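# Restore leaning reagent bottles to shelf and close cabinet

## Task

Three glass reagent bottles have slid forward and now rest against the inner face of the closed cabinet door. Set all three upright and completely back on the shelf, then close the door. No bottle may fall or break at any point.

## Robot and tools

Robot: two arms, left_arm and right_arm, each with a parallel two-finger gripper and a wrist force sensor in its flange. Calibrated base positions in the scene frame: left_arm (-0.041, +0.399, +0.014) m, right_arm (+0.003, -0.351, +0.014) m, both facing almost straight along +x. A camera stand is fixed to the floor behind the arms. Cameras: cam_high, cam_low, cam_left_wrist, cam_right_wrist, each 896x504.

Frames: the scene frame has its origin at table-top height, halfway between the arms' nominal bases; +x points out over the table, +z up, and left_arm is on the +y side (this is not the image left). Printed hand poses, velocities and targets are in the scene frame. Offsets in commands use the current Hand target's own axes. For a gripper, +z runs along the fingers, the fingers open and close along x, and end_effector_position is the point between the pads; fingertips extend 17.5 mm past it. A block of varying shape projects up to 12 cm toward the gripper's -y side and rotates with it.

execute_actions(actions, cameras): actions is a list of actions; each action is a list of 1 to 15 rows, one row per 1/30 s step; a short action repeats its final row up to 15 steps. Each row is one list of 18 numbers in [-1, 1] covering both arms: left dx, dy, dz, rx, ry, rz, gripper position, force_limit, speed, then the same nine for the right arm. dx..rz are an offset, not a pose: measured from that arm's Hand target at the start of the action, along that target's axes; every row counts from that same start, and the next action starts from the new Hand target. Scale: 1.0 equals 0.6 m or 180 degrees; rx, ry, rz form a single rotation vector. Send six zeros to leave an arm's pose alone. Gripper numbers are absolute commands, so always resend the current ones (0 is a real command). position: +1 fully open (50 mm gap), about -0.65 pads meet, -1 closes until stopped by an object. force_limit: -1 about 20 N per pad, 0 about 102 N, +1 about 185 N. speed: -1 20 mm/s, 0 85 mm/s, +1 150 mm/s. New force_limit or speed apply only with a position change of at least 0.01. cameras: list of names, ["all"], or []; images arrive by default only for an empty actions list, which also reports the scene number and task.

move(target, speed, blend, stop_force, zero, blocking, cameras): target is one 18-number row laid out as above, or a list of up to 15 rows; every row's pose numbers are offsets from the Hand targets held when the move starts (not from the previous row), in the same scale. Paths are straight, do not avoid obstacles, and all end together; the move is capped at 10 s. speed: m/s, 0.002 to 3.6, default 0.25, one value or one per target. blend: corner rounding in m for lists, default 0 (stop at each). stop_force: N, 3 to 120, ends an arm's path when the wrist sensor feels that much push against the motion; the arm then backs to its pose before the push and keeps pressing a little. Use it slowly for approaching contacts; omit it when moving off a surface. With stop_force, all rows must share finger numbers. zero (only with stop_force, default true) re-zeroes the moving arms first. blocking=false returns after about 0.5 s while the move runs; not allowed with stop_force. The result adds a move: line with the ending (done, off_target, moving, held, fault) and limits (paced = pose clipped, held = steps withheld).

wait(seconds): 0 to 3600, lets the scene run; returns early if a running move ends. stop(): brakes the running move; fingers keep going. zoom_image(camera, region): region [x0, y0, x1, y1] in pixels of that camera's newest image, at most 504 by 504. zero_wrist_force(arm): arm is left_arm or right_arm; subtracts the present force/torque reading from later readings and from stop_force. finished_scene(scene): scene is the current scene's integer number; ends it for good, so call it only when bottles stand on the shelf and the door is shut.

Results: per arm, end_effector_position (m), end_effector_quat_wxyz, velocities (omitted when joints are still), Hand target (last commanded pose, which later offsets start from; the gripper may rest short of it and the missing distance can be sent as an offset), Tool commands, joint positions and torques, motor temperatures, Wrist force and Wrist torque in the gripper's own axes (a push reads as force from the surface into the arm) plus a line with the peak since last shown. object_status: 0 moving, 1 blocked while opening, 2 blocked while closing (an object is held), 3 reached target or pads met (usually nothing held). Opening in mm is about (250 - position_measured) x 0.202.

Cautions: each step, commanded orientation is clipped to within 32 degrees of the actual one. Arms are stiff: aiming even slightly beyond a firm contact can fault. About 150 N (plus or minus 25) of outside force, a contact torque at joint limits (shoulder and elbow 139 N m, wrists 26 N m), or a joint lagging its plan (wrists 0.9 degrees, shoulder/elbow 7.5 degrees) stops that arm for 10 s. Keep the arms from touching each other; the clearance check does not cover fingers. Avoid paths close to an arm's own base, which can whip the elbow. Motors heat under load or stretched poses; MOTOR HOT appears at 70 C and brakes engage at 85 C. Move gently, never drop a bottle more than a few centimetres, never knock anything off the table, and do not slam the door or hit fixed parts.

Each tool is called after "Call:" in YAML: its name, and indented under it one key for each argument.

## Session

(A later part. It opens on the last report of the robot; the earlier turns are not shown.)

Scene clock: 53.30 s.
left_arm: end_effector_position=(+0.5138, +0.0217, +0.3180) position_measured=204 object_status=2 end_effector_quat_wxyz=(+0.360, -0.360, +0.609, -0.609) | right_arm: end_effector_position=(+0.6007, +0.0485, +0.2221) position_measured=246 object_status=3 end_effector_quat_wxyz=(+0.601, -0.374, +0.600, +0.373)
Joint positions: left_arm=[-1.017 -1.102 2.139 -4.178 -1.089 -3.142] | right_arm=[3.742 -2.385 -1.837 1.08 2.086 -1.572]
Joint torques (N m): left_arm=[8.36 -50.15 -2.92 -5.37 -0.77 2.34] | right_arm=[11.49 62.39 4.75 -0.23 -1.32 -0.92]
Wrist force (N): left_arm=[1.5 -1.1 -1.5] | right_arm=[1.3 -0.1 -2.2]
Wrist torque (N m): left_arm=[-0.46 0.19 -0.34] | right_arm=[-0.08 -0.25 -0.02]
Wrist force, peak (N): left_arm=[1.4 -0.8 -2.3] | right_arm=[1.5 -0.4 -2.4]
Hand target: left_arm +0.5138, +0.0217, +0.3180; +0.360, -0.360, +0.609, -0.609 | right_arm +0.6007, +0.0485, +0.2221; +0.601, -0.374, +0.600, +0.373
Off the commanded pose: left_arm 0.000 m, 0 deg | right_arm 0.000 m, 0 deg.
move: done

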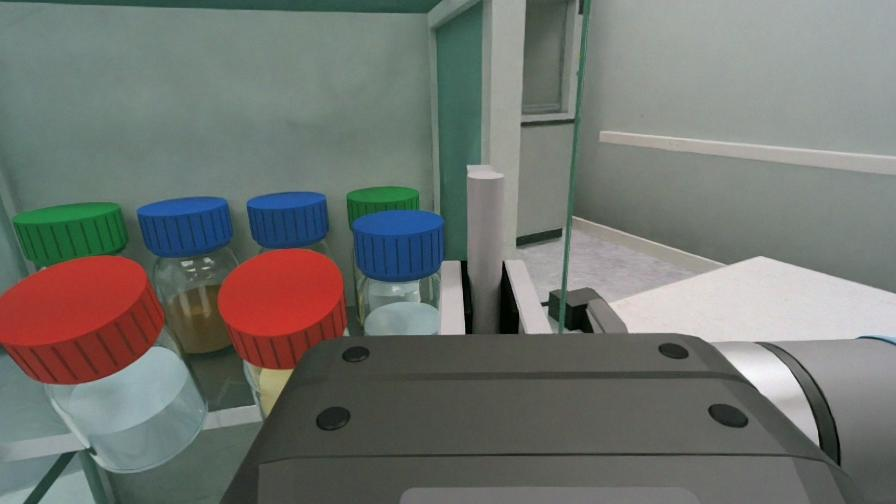

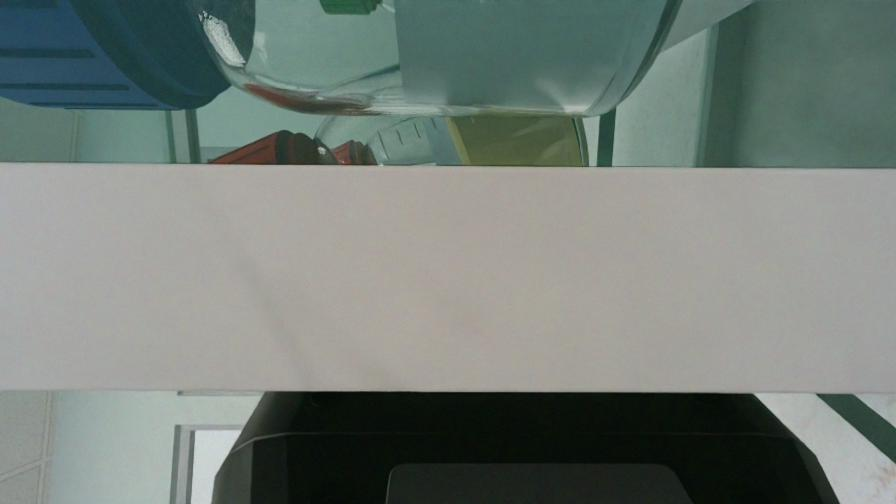

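Call:
move:
  target:
    - [-0.0031,0,-0.02095,0,0.01389,0,-1,-0.7,-0.5,0,-0.0192,0.0042,0.0389,0,0,-0.62,0,-0.5]
    - [-0.0053,0,-0.03345,0,0.02222,0,-1,-0.7,-0.5,0.0033,-0.0372,0.0085,0.0778,0,0,-0.62,0,-0.5]
  speed: 0.04
  blend: [0.002,0]
  cameras: ["cam_left_wrist","cam_right_wrist"]

Scene clock: 58.67 s.
left_arm: end_effector_position=(+0.4977, +0.0342, +0.3180) position_measured=204 object_status=2 end_effector_quat_wxyz=(+0.338, -0.339, +0.621, -0.621) | right_arm: end_effector_position=(+0.6230, +0.0432, +0.2201) position_measured=246 object_status=3 end_effector_quat_wxyz=(+0.642, -0.298, +0.641, +0.297)
Joint positions: left_arm=[-0.99 -1.135 2.203 -4.209 -1.185 -3.142] | right_arm=[3.828 -2.369 -1.892 1.12 1.756 -1.572]
Joint torques (N m): left_arm=[5.99 -48.14 -2.68 -5.66 -2.3 2.36] | right_arm=[12.48 60.92 2.95 5.07 -1.7 1.32]
Wrist force (N): left_arm=[-3.6 0.6 -1.0] | right_arm=[0.5 -0.5 -2.2]
Wrist torque (N m): left_arm=[-0.37 0.17 -0.35] | right_arm=[-0.16 -0.28 -0.02]
Wrist force, peak (N): left_arm=[-3.7 0.3 -1.0] | right_arm=[1.7 -0.1 -2.4]
Hand target: left_arm +0.4977, +0.0342, +0.3180; +0.338, -0.339, +0.621, -0.621 | right_arm +0.6230, +0.0432, +0.2201; +0.642, -0.298, +0.641, +0.297
Off the commanded pose: left_arm 0.000 m, 0 deg | right_arm 0.000 m, 0 deg.
move: done

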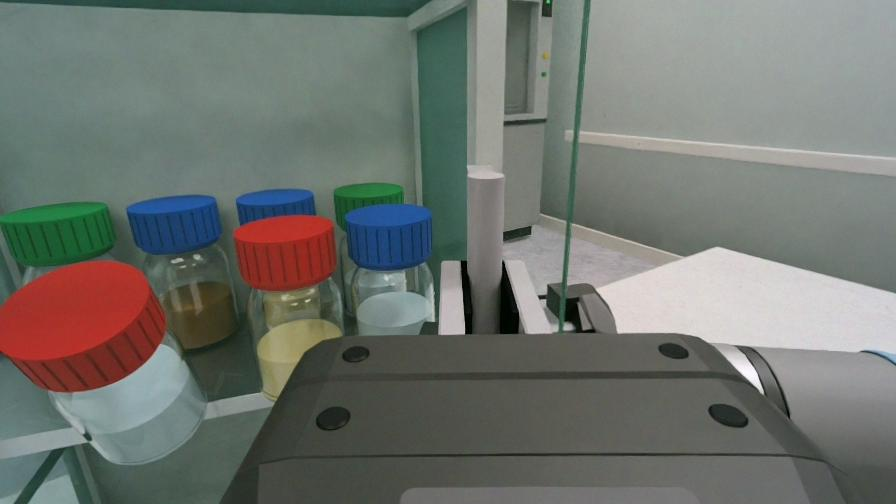

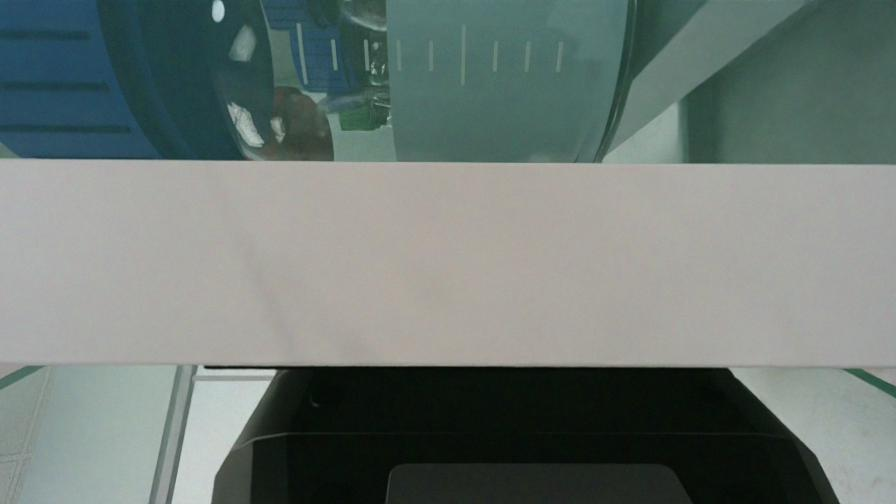

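Call:
move:
  target: [-0.0013,0,-0.0084,0,0.00556,0,-1,-0.7,-0.5,0.0033,-0.0145,0.0085,0.0389,0,0,-0.62,0,-0.5]
  speed: 0.04

Scene clock: 61.37 s.
left_arm: end_effector_position=(+0.4939, +0.0376, +0.3180) position_measured=204 object_status=2 end_effector_quat_wxyz=(+0.333, -0.333, +0.624, -0.624) | right_arm: end_effector_position=(+0.6329, +0.0415, +0.2181) position_measured=246 object_status=3 end_effector_quat_wxyz=(+0.659, -0.258, +0.658, +0.257)
Joint positions: left_arm=[-0.982 -1.143 2.218 -4.216 -1.211 -3.142] | right_arm=[3.878 -2.37 -1.901 1.13 1.584 -1.572]
Joint torques (N m): left_arm=[7.42 -48.27 -2.13 -5.68 -1.54 2.28] | right_arm=[12.13 30.6 2.95 5.12 -1.58 0.9]
Wrist force (N): left_arm=[-1.6 0.8 -1.3] | right_arm=[0.4 -0.6 -2.5]
Wrist torque (N m): left_arm=[-0.34 0.23 -0.34] | right_arm=[-0.16 -0.27 -0.02]
Wrist force, peak (N): left_arm=[-4.1 0.5 -0.9] | right_arm=[0.2 -0.3 -2.7]
Hand target: left_arm +0.4939, +0.0376, +0.3180; +0.333, -0.333, +0.624, -0.624 | right_arm +0.6329, +0.0415, +0.2181; +0.659, -0.258, +0.658, +0.257
Off the commanded pose: left_arm 0.000 m, 0 deg | right_arm 0.000 m, 0 deg.
move: done

Call:
move:
  target:
    - [0,0,0,0,0,0,-1,-0.7,-0.5,0,0.0247,-0.0435,-0.0778,0,0,-0.62,0,-0.5]
    - [0,0,0,0,0,0,-1,-0.7,-0.5,0.025,-0.043,-0.2958,-0.1278,0,0,-0.62,0,-0.5]
    - [-0.00706,0,-0.04175,0,0.02778,0,-1,-0.7,-0.5,0.025,-0.043,-0.2958,-0.1003,-0.1003,-0.4927,-0.62,0,-0.5]
  speed: [0.12,0.25,0.5]
  blend: [0.005,0.005,0]
  cameras: ["cam_left_wrist","cam_right_wrist"]

Scene clock: 66.60 s.
left_arm: end_effector_position=(+0.4755, +0.0550, +0.3180) position_measured=204 object_status=2 end_effector_quat_wxyz=(+0.305, -0.306, +0.638, -0.638) | right_arm: end_effector_position=(+0.5201, -0.0979, +0.2031) position_measured=246 object_status=3 end_effector_quat_wxyz=(+0.691, -0.691, +0.148, -0.149)
Joint positions: left_arm=[-0.932 -1.178 2.286 -4.249 -1.348 -3.142] | right_arm=[3.516 -2.334 -2.133 1.325 2.347 -3.143]
Joint torques (N m): left_arm=[4.56 -46.86 -1.7 -6.16 -2.68 2.43] | right_arm=[11.83 54.8 -2.23 -0.68 -1.28 -1.67]
Wrist force (N): left_arm=[-5.9 1.6 -1.0] | right_arm=[-1.4 -0.7 -2.8]
Wrist torque (N m): left_arm=[-0.37 0.18 -0.35] | right_arm=[-0.13 0.15 -0.29]
Wrist force, peak (N): left_arm=[-5.9 1.6 -1.0] | right_arm=[1.0 -0.9 -3.6]
Hand target: left_arm +0.4755, +0.0550, +0.3180; +0.305, -0.306, +0.638, -0.638 | right_arm +0.5201, -0.0979, +0.2031; +0.691, -0.691, +0.148, -0.149
Off the commanded pose: left_arm 0.000 m, 0 deg | right_arm 0.000 m, 0 deg.
move: done

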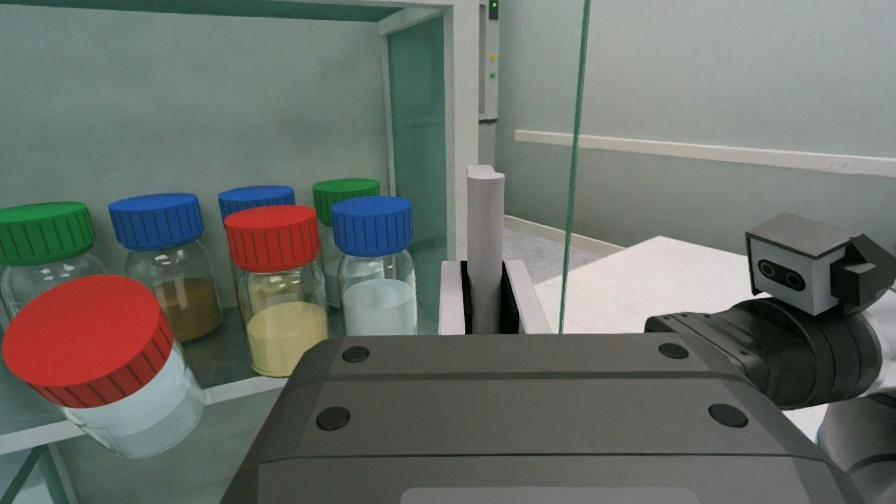

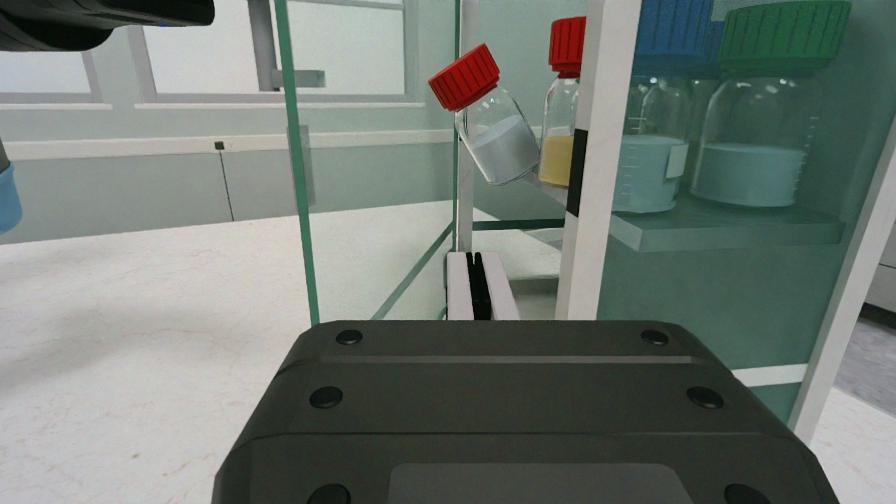

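Call:
zoom_image:
  camera: "cam_right_wrist"
  region: [420, 20, 640, 260]

Scaled by 2.100.

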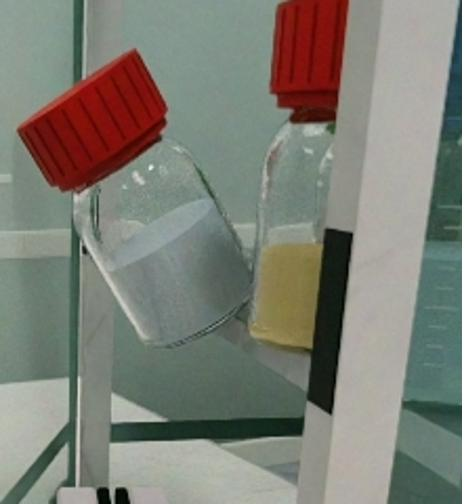

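Call:
move:
  target:
    - [0,0,0,0,0,0,-1,-0.7,-0.5,0,0,0.33,0,0,0,-0.62,0,-0.5]
    - [0,0,0,0,0,0,-1,-0.7,-0.5,0,0,0.4209,0,0,0,-0.62,0,-0.5]
  speed: [0.12,0.06]
  blend: [0.01,0]
  stop_force: 8
  cameras: ["cam_left_wrist","cam_right_wrist"]

Scene clock: 71.27 s.
left_arm: end_effector_position=(+0.4755, +0.0550, +0.3180) position_measured=204 object_status=2 end_effector_quat_wxyz=(+0.305, -0.306, +0.638, -0.638) | right_arm: end_effector_position=(+0.6238, +0.1324, +0.2031) position_measured=246 object_status=3 end_effector_quat_wxyz=(+0.691, -0.691, +0.148, -0.149)
Joint positions: left_arm=[-0.932 -1.178 2.286 -4.249 -1.348 -3.142] | right_arm=[3.828 -2.499 -1.633 0.99 2.035 -3.143]
Joint torques (N m): left_arm=[4.05 -45.71 -2.83 -6.26 -2.57 2.38] | right_arm=[11.52 37.54 25.72 -0.27 -1.29 -1.54]
Wrist force (N): left_arm=[-5.4 1.6 -1.0] | right_arm=[-1.5 -0.1 -3.0]
Wrist torque (N m): left_arm=[-0.38 0.09 -0.35] | right_arm=[-0.02 0.18 -0.27]
Wrist force, peak (N): left_arm=[-6.2 1.7 -0.9] | right_arm=[-1.6 -0.7 -3.7]
Hand target: left_arm +0.4755, +0.0550, +0.3180; +0.305, -0.306, +0.638, -0.638 | right_arm +0.6238, +0.1324, +0.2031; +0.691, -0.691, +0.148, -0.149
Off the commanded pose: left_arm 0.000 m, 0 deg | right_arm 0.000 m, 0 deg.
move: done

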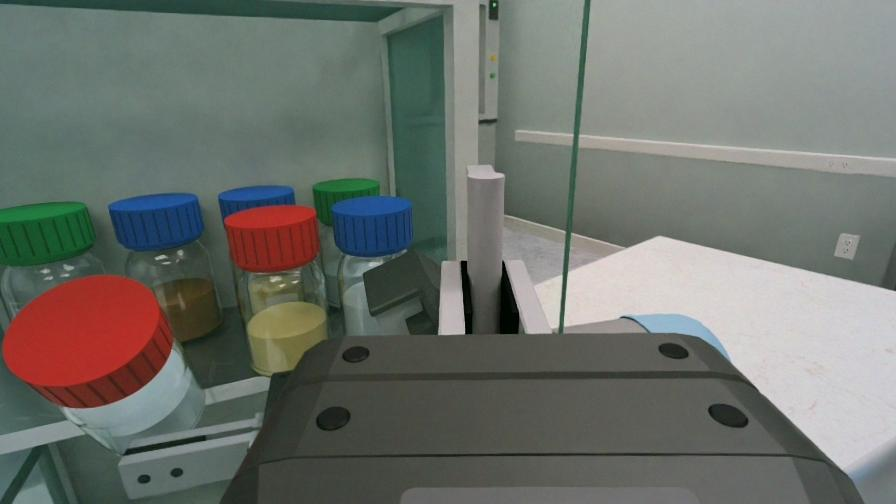

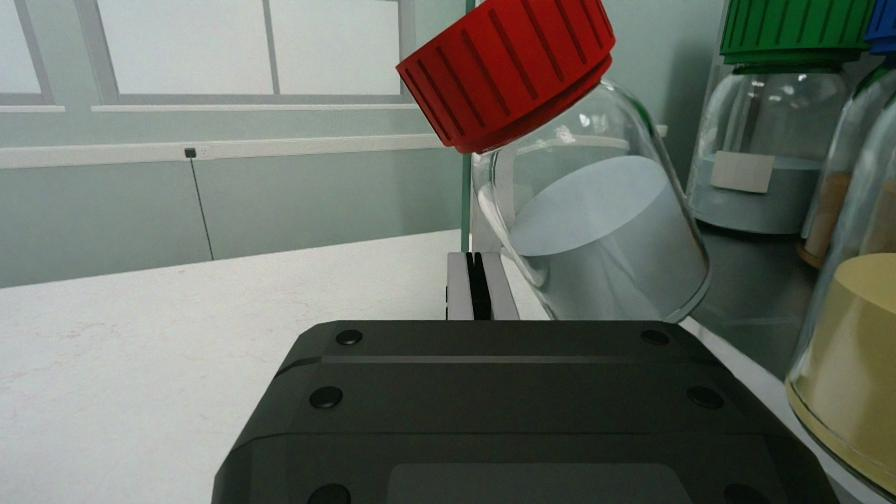

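Call:
move:
  target:
    - [0,0,0,0,0,0,-1,-0.7,-0.5,0,-0.04,0,0,0,0,-0.62,0,-0.5]
    - [0,0,0,0,0,0,-1,-0.7,-0.5,0.0192,-0.04,0.0028,0,0.0222,0,-0.62,0,-0.5]
    - [0,0,0,0,0,0,-1,-0.7,-0.5,0.0431,-0.0317,0.0069,0,0.05,0,-0.62,0,-0.5]
  speed: 0.035
  blend: [0.002,0.002,0]
  stop_force: 12
  cameras: ["cam_left_wrist","cam_right_wrist"]

Scene clock: 76.47 s.
left_arm: end_effector_position=(+0.4755, +0.0550, +0.3180) position_measured=204 object_status=2 end_effector_quat_wxyz=(+0.305, -0.306, +0.638, -0.638) | right_arm: end_effector_position=(+0.6491, +0.1255, +0.2221) position_measured=246 object_status=3 end_effector_quat_wxyz=(+0.677, -0.678, +0.202, -0.203)
Joint positions: left_arm=[-0.932 -1.178 2.286 -4.249 -1.348 -3.142] | right_arm=[3.858 -2.457 -1.653 0.968 1.848 -3.143]
Joint torques (N m): left_arm=[4.26 -45.44 -3.67 -6.09 -2.66 2.68] | right_arm=[11.48 36.8 22.12 4.99 -1.39 0.69]
Wrist force (N): left_arm=[-5.7 1.5 -0.9] | right_arm=[-2.5 -0.5 -3.4]
Wrist torque (N m): left_arm=[-0.38 0.15 -0.35] | right_arm=[-0.01 0.20 -0.26]
Wrist force, peak (N): left_arm=[-6.2 1.7 -0.6] | right_arm=[-2.6 -0.7 -3.5]
Hand target: left_arm +0.4755, +0.0550, +0.3180; +0.305, -0.306, +0.638, -0.638 | right_arm +0.6491, +0.1255, +0.2221; +0.677, -0.678, +0.202, -0.203
Off the commanded pose: left_arm 0.000 m, 0 deg | right_arm 0.000 m, 0 deg.
move: done

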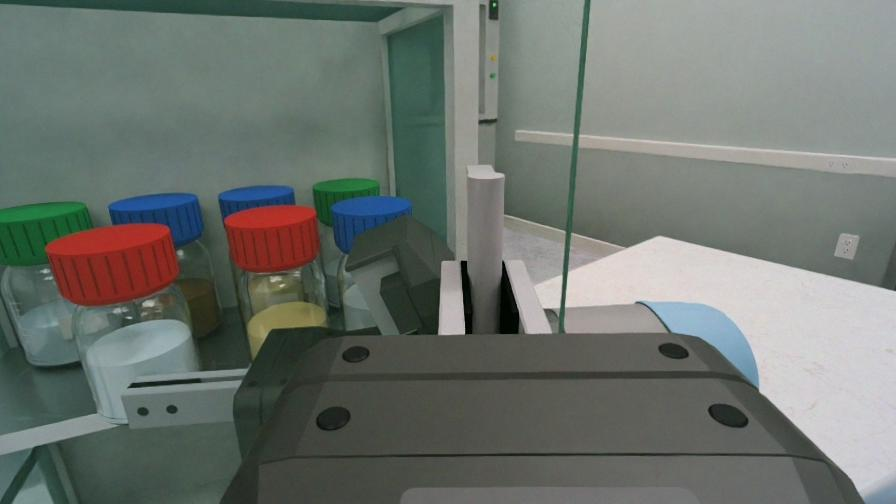

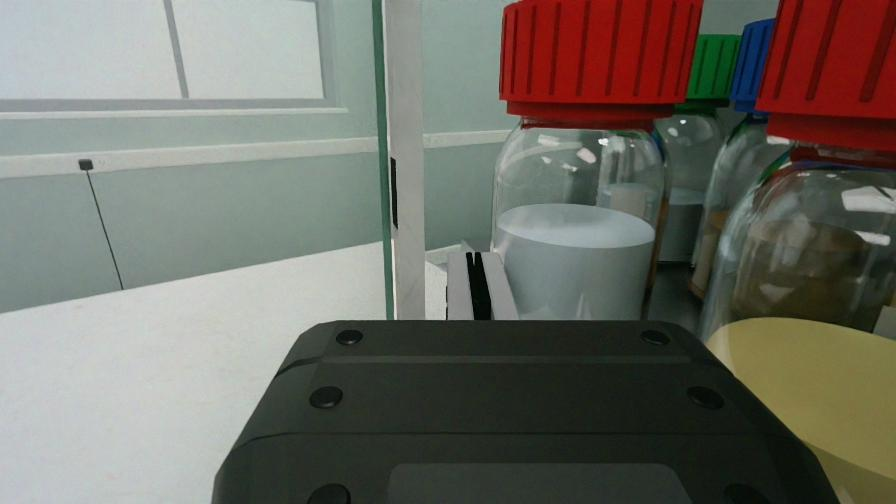

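Call:
move:
  target: [0,0,0,0,0,0,-1,-0.7,-0.5,0.0327,0.0033,0.0113,0,0.0422,0,-0.62,0,-0.5]
  speed: 0.03
  stop_force: 12
  cameras: ["cam_left_wrist","cam_right_wrist"]

Scene clock: 80.00 s.
left_arm: end_effector_position=(+0.4755, +0.0550, +0.3180) position_measured=204 object_status=2 end_effector_quat_wxyz=(+0.305, -0.306, +0.638, -0.638) | right_arm: end_effector_position=(+0.6692, +0.1204, +0.2202) position_measured=246 object_status=3 end_effector_quat_wxyz=(+0.663, -0.663, +0.246, -0.247)
Joint positions: left_arm=[-0.932 -1.178 2.286 -4.249 -1.348 -3.142] | right_arm=[3.888 -2.462 -1.649 0.97 1.686 -3.143]
Joint torques (N m): left_arm=[3.95 -45.64 -2.6 -5.97 -2.78 2.4] | right_arm=[11.18 36.86 26.25 -0.25 -1.52 0.87]
Wrist force (N): left_arm=[-5.8 1.7 -0.6] | right_arm=[-3.1 -1.1 -3.5]
Wrist torque (N m): left_arm=[-0.37 0.14 -0.36] | right_arm=[-0.09 0.23 -0.27]
Wrist force, peak (N): left_arm=[-6.1 1.6 -0.7] | right_arm=[-3.2 -0.9 -3.8]
Hand target: left_arm +0.4755, +0.0550, +0.3180; +0.305, -0.306, +0.638, -0.638 | right_arm +0.6692, +0.1204, +0.2202; +0.663, -0.663, +0.246, -0.247
Off the commanded pose: left_arm 0.000 m, 0 deg | right_arm 0.000 m, 0 deg.
move: done

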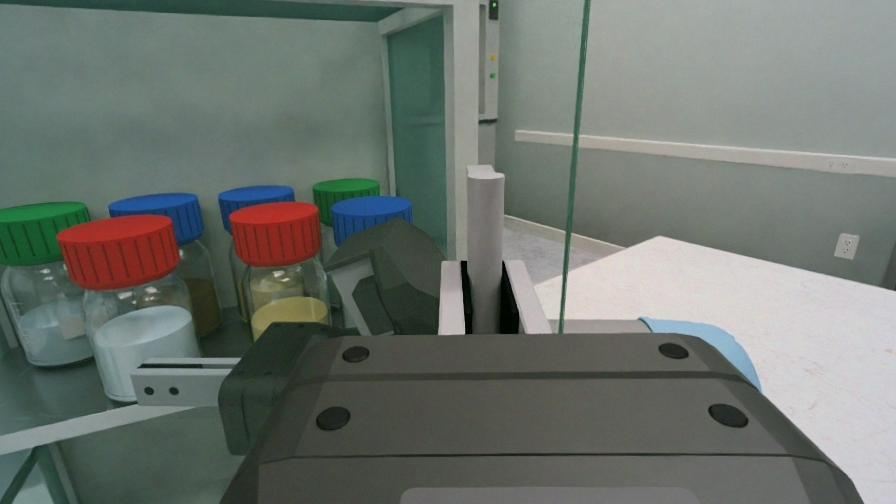

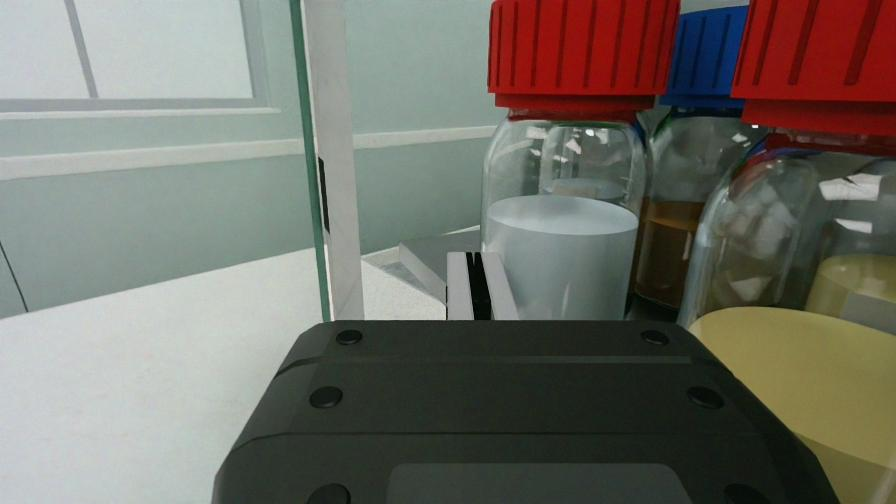

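Call:
zoom_image:
  camera: "cam_left_wrist"
  region: [0, 170, 460, 470]

Scaled by 1.096.

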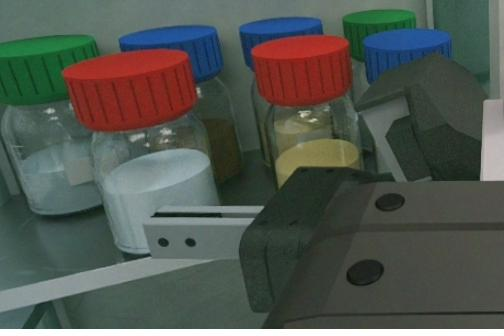

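Call:
move:
  target:
    - [0,0,0,0,0,0,-1,-0.7,-0.5,-0.0203,-0.003,-0.1113,0,-0.0417,0,-0.62,0,-0.5]
    - [0,0,0,0,0,0,-1,-0.7,-0.5,0.0405,-0.003,-0.2383,0,0.1417,0,-0.62,0,-0.5]
  speed: [0.1,0.25]
  blend: [0.008,0]
  cameras: ["cam_left_wrist","cam_right_wrist"]

Scene clock: 85.50 s.
left_arm: end_effector_position=(+0.4755, +0.0550, +0.3180) position_measured=204 object_status=2 end_effector_quat_wxyz=(+0.305, -0.306, +0.638, -0.638) | right_arm: end_effector_position=(+0.5941, -0.0036, +0.2220) position_measured=246 object_status=3 end_effector_quat_wxyz=(+0.592, -0.592, +0.386, -0.387)
Joint positions: left_arm=[-0.932 -1.178 2.286 -4.249 -1.348 -3.142] | right_arm=[4.063 -2.3 -2.087 1.246 1.066 -3.143]
Joint torques (N m): left_arm=[4.67 -45.65 -3.26 -5.96 -2.76 2.44] | right_arm=[13.73 50.53 2.22 4.78 -1.19 -1.69]
Wrist force (N): left_arm=[-6.1 1.7 -0.9] | right_arm=[-1.7 -0.2 -2.7]
Wrist torque (N m): left_arm=[-0.37 0.20 -0.35] | right_arm=[-0.03 0.25 -0.29]
Wrist force, peak (N): left_arm=[-6.2 1.5 -0.8] | right_arm=[-3.4 -1.0 -3.8]
Hand target: left_arm +0.4755, +0.0550, +0.3180; +0.305, -0.306, +0.638, -0.638 | right_arm +0.5941, -0.0036, +0.2220; +0.592, -0.592, +0.386, -0.387
Off the commanded pose: left_arm 0.000 m, 0 deg | right_arm 0.000 m, 0 deg.
move: done

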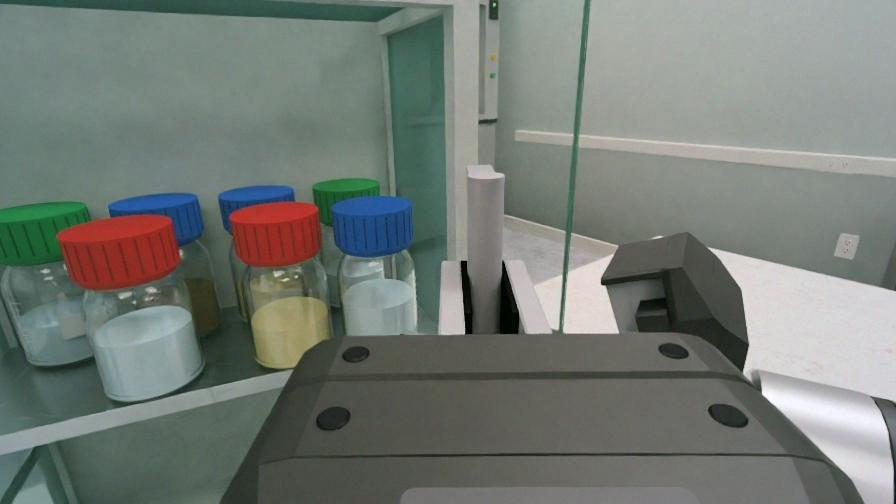

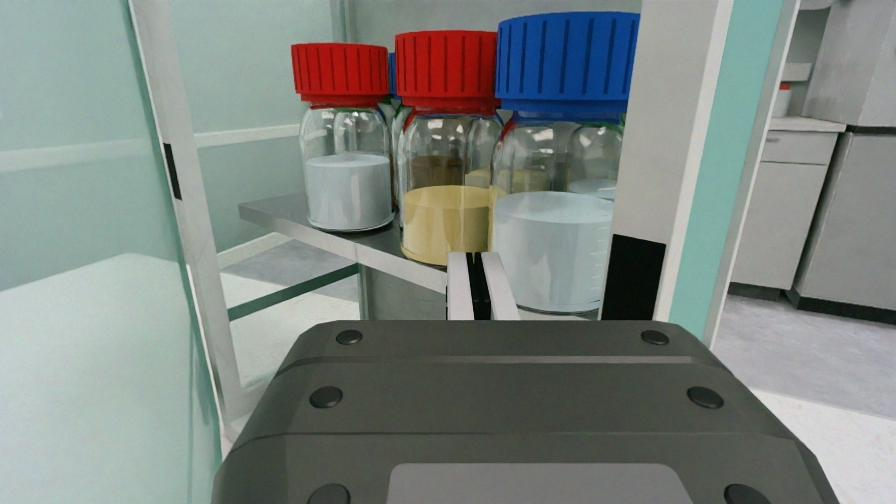

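Call:
zoom_image:
  camera: "cam_right_wrist"
  region: [280, 0, 720, 340]

Scaled by 1.145.

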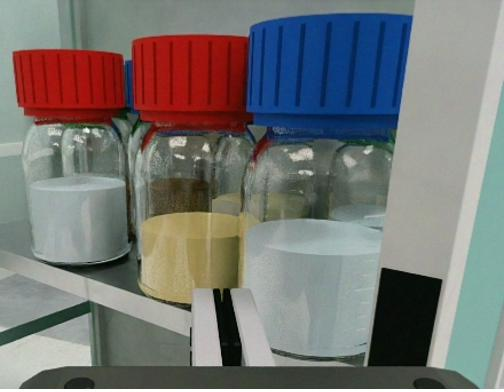

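Call:
move:
  target: [0,0,0,0,0,0,-1,-0.7,-0.5,0.029,0,0.046,0,0.0556,0,-0.62,0,-0.5]
  speed: 0.035
  stop_force: 10
  cameras: ["cam_left_wrist","cam_right_wrist"]

Scene clock: 90.07 s.
left_arm: end_effector_position=(+0.4755, +0.0550, +0.3180) position_measured=204 object_status=2 end_effector_quat_wxyz=(+0.305, -0.306, +0.638, -0.638) | right_arm: end_effector_position=(+0.6263, -0.0085, +0.2220) position_measured=246 object_status=3 end_effector_quat_wxyz=(+0.556, -0.556, +0.437, -0.438)
Joint positions: left_arm=[-0.932 -1.178 2.286 -4.249 -1.348 -3.142] | right_arm=[4.083 -2.336 -1.976 1.172 0.871 -3.144]
Joint torques (N m): left_arm=[4.01 -45.4 -2.32 -5.93 -2.73 2.42] | right_arm=[11.54 28.27 21.38 -0.84 -1.26 -1.34]
Wrist force (N): left_arm=[-5.8 1.6 -0.7] | right_arm=[-1.8 -0.5 -3.1]
Wrist torque (N m): left_arm=[-0.37 0.15 -0.36] | right_arm=[-0.05 0.22 -0.26]
Wrist force, peak (N): left_arm=[-6.0 1.8 -0.9] | right_arm=[-2.0 -0.4 -3.6]
Hand target: left_arm +0.4755, +0.0550, +0.3180; +0.305, -0.306, +0.638, -0.638 | right_arm +0.6263, -0.0085, +0.2220; +0.556, -0.556, +0.437, -0.438
Off the commanded pose: left_arm 0.000 m, 0 deg | right_arm 0.000 m, 0 deg.
move: done

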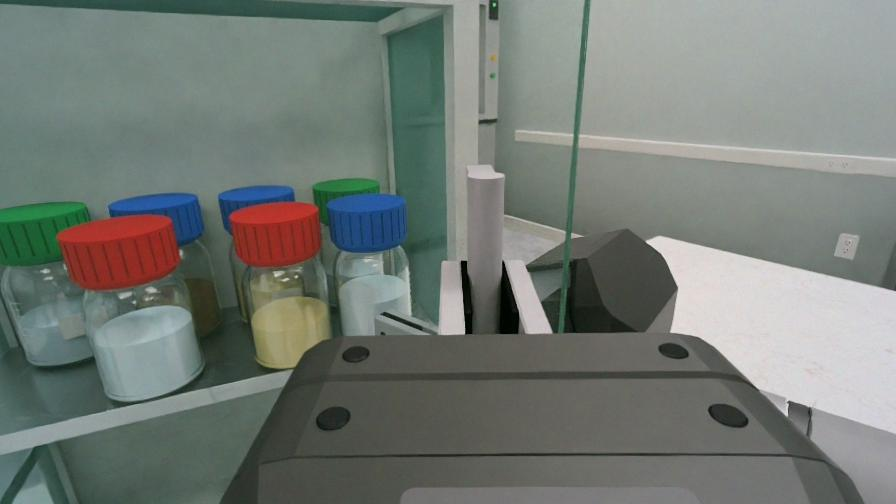

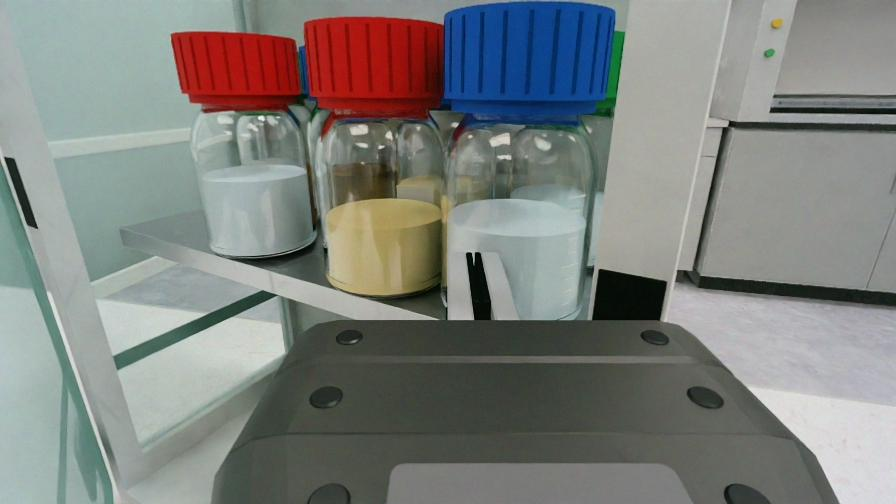

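Call:
move:
  target:
    - [0,0,0,0,0,0,-1,-0.7,-0.5,0,0,-0.33,0,0,0,-0.62,0,-0.5]
    - [0.00407,0,0.05493,0,-0.03611,0,-1,-0.7,-0.5,0,0,-0.33,0,0,0,-0.62,0,-0.5]
    - [0.0019,0,0.10998,0,-0.07222,0,-1,-0.7,-0.5,0,0,-0.33,0,0,0,-0.62,0,-0.5]
  speed: [0.25,0.06,0.06]
  blend: [0.01,0.003,0]
  cameras: ["cam_left_wrist","cam_right_wrist"]

Scene clock: 94.90 s.
left_arm: end_effector_position=(+0.5261, +0.0128, +0.3179) position_measured=204 object_status=2 end_effector_quat_wxyz=(+0.375, -0.376, +0.599, -0.599) end_effector_velocity=(+0.001, +0.001, +0.000) end_effector_angular_velocity=(+0.001, +0.001, +0.005) | right_arm: end_effector_position=(+0.4339, -0.0552, +0.2218) position_measured=246 object_status=3 end_effector_quat_wxyz=(+0.556, -0.556, +0.437, -0.438)
Joint positions: left_arm=[-1.032 -1.076 2.086 -4.152 -1.021 -3.142] | right_arm=[4.531 -2.225 -2.473 1.56 0.422 -3.145]
Joint velocities: left_arm=[-0.001 0.001 -0.002 0.001 0.006 0] | right_arm=[within noise]
Joint torques (N m): left_arm=[-8.21 -27.01 -28.59 0.44 1.19 -2.07] | right_arm=[11.26 14.7 -8.25 3.6 -1.18 -1.71]
Wrist force (N): left_arm=[-3.6 0.4 -0.8] | right_arm=[-1.7 -0.2 -2.6]
Wrist torque (N m): left_arm=[-0.43 0.18 -0.35] | right_arm=[0.01 0.19 -0.27]
Wrist force, peak (N): left_arm=[6.9 0.1 -2.2] | right_arm=[-2.0 -0.5 -3.7]
Hand target: left_arm +0.5262, +0.0128, +0.3179; +0.376, -0.376, +0.599, -0.599 | right_arm +0.4339, -0.0552, +0.2218; +0.556, -0.556, +0.437, -0.438
Off the commanded pose: left_arm 0.000 m, 0 deg | right_arm 0.000 m, 0 deg.
move: done

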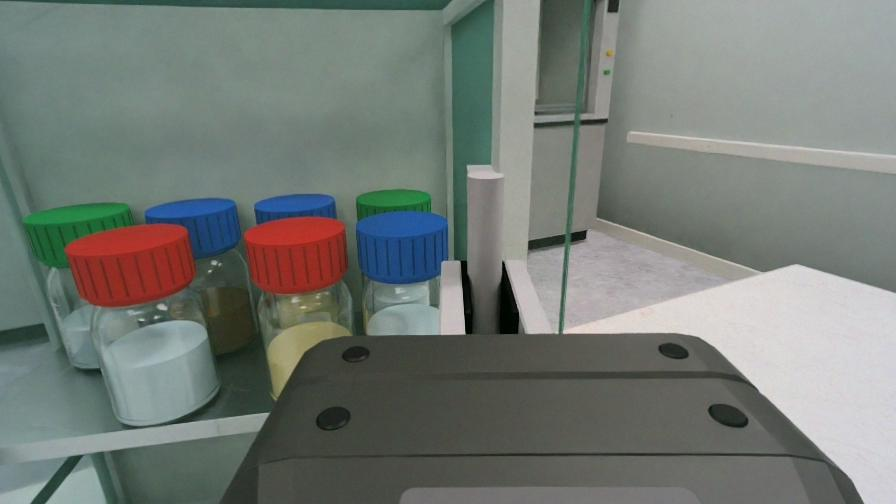

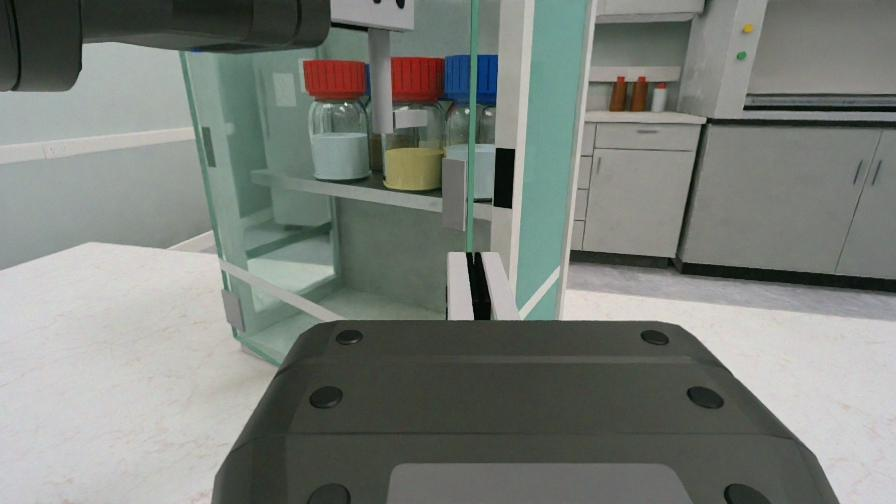

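Call:
move:
  target:
    - [0.004,0,0.0422,0,-0.02778,0,-1,-0.7,-0.5,0,0,0,0,0,0,-0.62,0,-0.5]
  speed: 0.05
  cameras: ["cam_high","cam_left_wrist"]

Scene clock: 97.23 s.
left_arm: end_effector_position=(+0.5479, -0.0004, +0.3179) position_measured=204 object_status=2 end_effector_quat_wxyz=(+0.401, -0.402, +0.582, -0.582) | right_arm: end_effector_position=(+0.4339, -0.0552, +0.2218) position_measured=246 object_status=3 end_effector_quat_wxyz=(+0.556, -0.556, +0.437, -0.438)
Joint positions: left_arm=[-1.049 -1.027 1.991 -4.104 -0.917 -3.142] | right_arm=[4.531 -2.225 -2.473 1.56 0.422 -3.145]
Joint torques (N m): left_arm=[-12.71 -29.34 -30.75 0.99 -0.25 -1.95] | right_arm=[11.3 14.14 -8.94 3.55 -1.13 -1.67]
Wrist force (N): left_arm=[-9.6 0.0 -0.3] | right_arm=[-1.7 0.0 -2.6]
Wrist torque (N m): left_arm=[-0.43 0.16 -0.35] | right_arm=[0.03 0.18 -0.27]
Wrist force, peak (N): left_arm=[-9.6 0.0 -0.3] | right_arm=[-1.7 0.0 -3.0]
Hand target: left_arm +0.5479, -0.0004, +0.3179; +0.401, -0.402, +0.582, -0.582 | right_arm +0.4339, -0.0552, +0.2218; +0.556, -0.556, +0.437, -0.438
Off the commanded pose: left_arm 0.000 m, 0 deg | right_arm 0.000 m, 0 deg.
move: done

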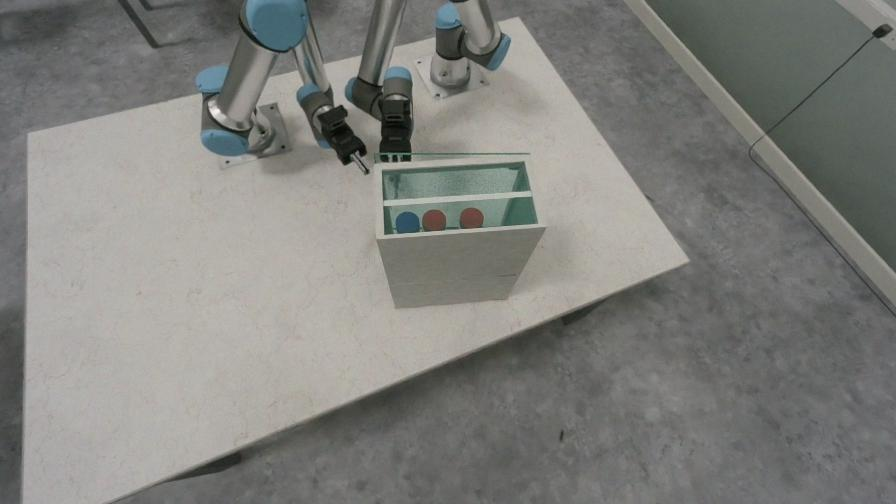

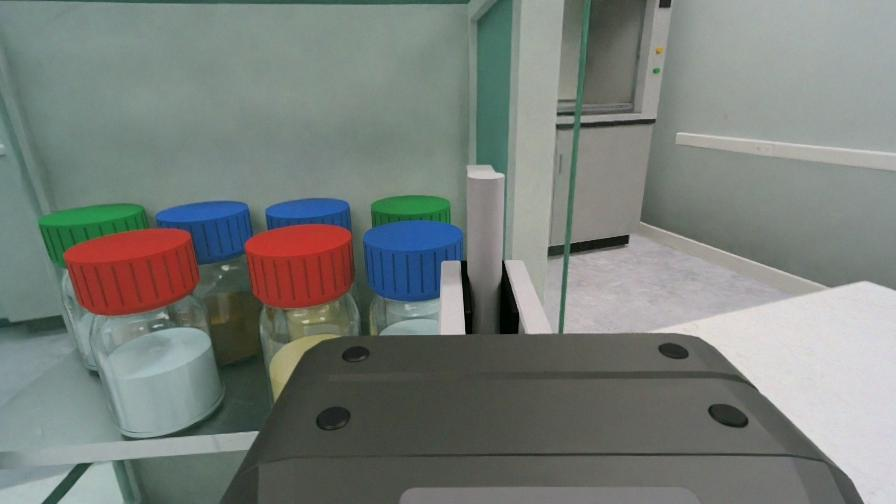

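Call:
move:
  target:
    - [0.0022,0,0.0253,0,-0.01667,0,-1,-0.7,-0.5,0,0,0,0,0,0,-0.62,0,-0.5]
  speed: 0.04

Call:
move:
  target:
    - [0.0006,0,0.0116,0,-0.0075,0,-1,-0.7,-0.5,0,0,0,0,0,0,-0.62,0,-0.5]
  speed: 0.01
  stop_force: 12
  cameras: ["cam_high","cam_low","cam_left_wrist"]

Scene clock: 98.90 s.
left_arm: end_effector_position=(+0.5616, -0.0070, +0.3179) position_measured=204 object_status=2 end_effector_quat_wxyz=(+0.416, -0.417, +0.572, -0.571) | right_arm: end_effector_position=(+0.4339, -0.0552, +0.2218) position_measured=246 object_status=3 end_effector_quat_wxyz=(+0.556, -0.556, +0.437, -0.438)
Joint positions: left_arm=[-1.054 -0.996 1.93 -4.074 -0.859 -3.142] | right_arm=[4.531 -2.225 -2.473 1.56 0.422 -3.145]
Joint torques (N m): left_arm=[-8.23 -31.4 -27.87 0.9 1.42 -2.23] | right_arm=[11.54 14.2 -8.07 3.62 -1.05 -1.66]
Wrist force (N): left_arm=[-1.6 -1.6 0.9] | right_arm=[-1.4 -0.2 -2.7]
Wrist torque (N m): left_arm=[-0.42 0.13 -0.35] | right_arm=[0.00 0.15 -0.28]
Wrist force, peak (N): left_arm=[-10.5 0.2 -0.2] | right_arm=[-1.8 -0.1 -2.9]
Hand target: left_arm +0.5616, -0.0070, +0.3179; +0.416, -0.417, +0.572, -0.571 | right_arm +0.4339, -0.0552, +0.2218; +0.556, -0.556, +0.437, -0.438
Off the commanded pose: left_arm 0.000 m, 0 deg | right_arm 0.000 m, 0 deg.
move: done

Scene clock: 101.03 s.
left_arm: end_effector_position=(+0.5667, -0.0090, +0.3179) position_measured=204 object_status=2 end_effector_quat_wxyz=(+0.422, -0.422, +0.568, -0.568) | right_arm: end_effector_position=(+0.4339, -0.0552, +0.2218) position_measured=246 object_status=3 end_effector_quat_wxyz=(+0.556, -0.556, +0.437, -0.438)
Joint positions: left_arm=[-1.055 -0.985 1.908 -4.063 -0.841 -3.142] | right_arm=[4.531 -2.225 -2.473 1.56 0.422 -3.145]
Joint torques (N m): left_arm=[13.59 -55.12 -3.93 -4.16 0.13 -2.11] | right_arm=[11.57 15.01 -8.63 3.49 -1.08 -1.52]
Wrist force (N): left_arm=[4.5 -3.5 -10.2] | right_arm=[-1.7 0.0 -2.7]
Wrist torque (N m): left_arm=[-0.46 0.25 -0.35] | right_arm=[0.04 0.19 -0.28]
Wrist force, peak (N): left_arm=[5.8 -2.5 -14.8] | right_arm=[-1.8 -0.2 -2.8]
Hand target: left_arm +0.5667, -0.0090, +0.3179; +0.422, -0.422, +0.568, -0.568 (not the last commanded pose) | right_arm +0.4339, -0.0552, +0.2218; +0.556, -0.556, +0.437, -0.438
Off the commanded pose: left_arm 0.002 m, 0 deg | right_arm 0.000 m, 0 deg.
move: contact (left_arm)

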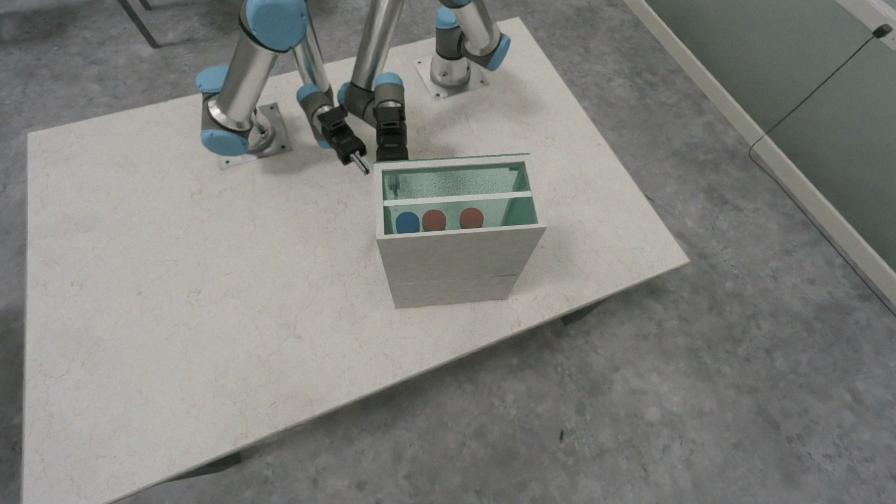

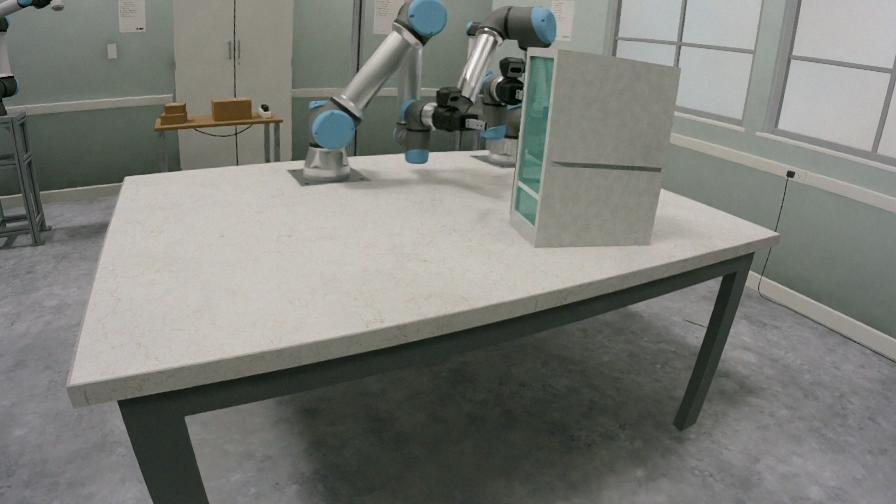

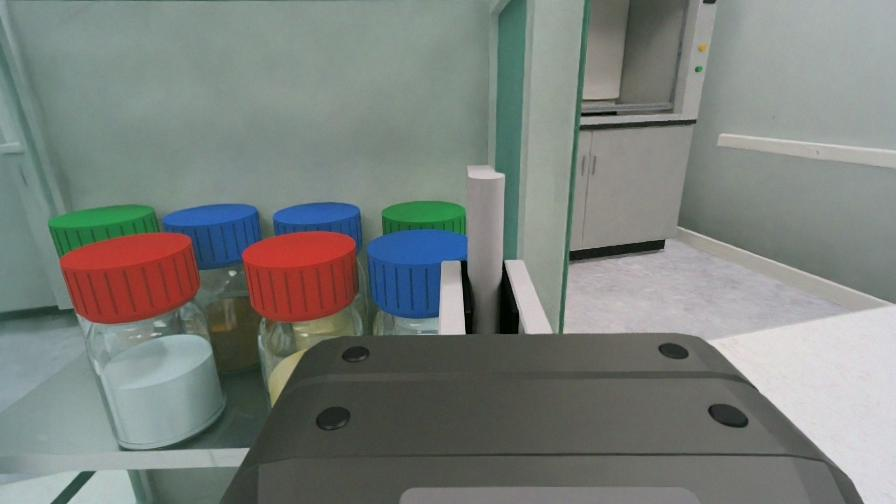

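Call:
move:
  target:
    - [0,0,0,0,0,0,0.6,-0.7,-0.3,0,0,0,0,0,0,-0.62,0,-0.5]
    - [0,0,-0.15,0,0,0,0.6,-0.7,-0.3,0,0,0,0,0,0,-0.62,0,-0.5]
  speed: [0.05,0.12]
  cameras: ["cam_high","cam_left_wrist","cam_right_wrist"]

Scene clock: 103.53 s.
left_arm: end_effector_position=(+0.4806, +0.0170, +0.3180) position_measured=63 object_status=3 end_effector_quat_wxyz=(+0.422, -0.422, +0.568, -0.568) | right_arm: end_effector_position=(+0.4339, -0.0552, +0.2218) position_measured=246 object_status=3 end_effector_quat_wxyz=(+0.556, -0.556, +0.437, -0.438)
Joint positions: left_arm=[-1.206 -1.106 2.146 -4.181 -0.69 -3.142] | right_arm=[4.531 -2.225 -2.473 1.56 0.422 -3.145]
Joint torques (N m): left_arm=[-6.56 -49.67 -1.23 -4.55 1.71 0.12] | right_arm=[11.04 14.45 -8.58 3.56 -1.08 -1.57]
Wrist force (N): left_arm=[-1.3 -0.9 -0.8] | right_arm=[-1.8 -0.3 -2.7]
Wrist torque (N m): left_arm=[-0.39 0.19 -0.33] | right_arm=[-0.01 0.20 -0.27]
Wrist force, peak (N): left_arm=[4.8 -3.4 -10.5] | right_arm=[-1.8 0.0 -2.9]
Hand target: left_arm +0.4805, +0.0170, +0.3180; +0.422, -0.422, +0.568, -0.568 | right_arm +0.4339, -0.0552, +0.2218; +0.556, -0.556, +0.437, -0.438
Off the commanded pose: left_arm 0.000 m, 0 deg | right_arm 0.000 m, 0 deg.
move: done

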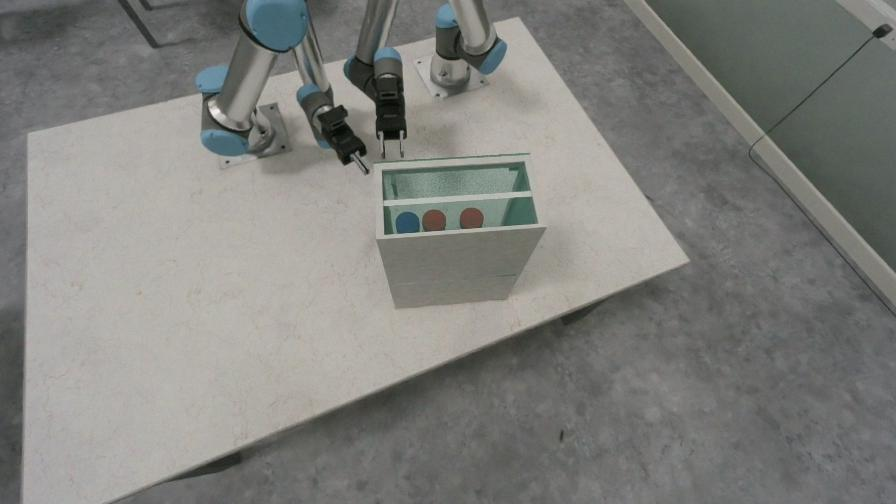

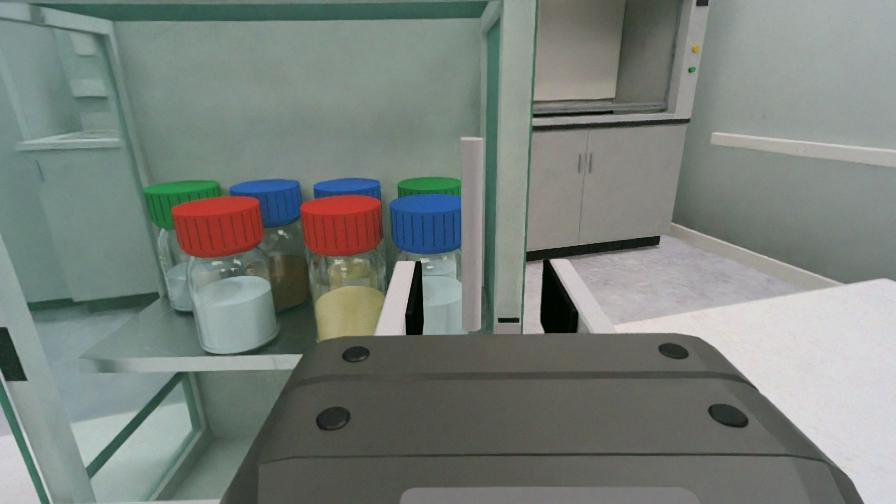

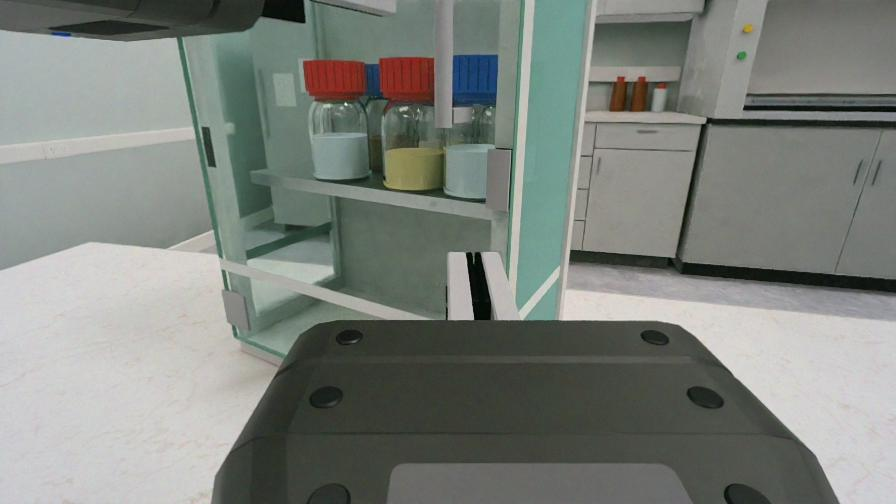

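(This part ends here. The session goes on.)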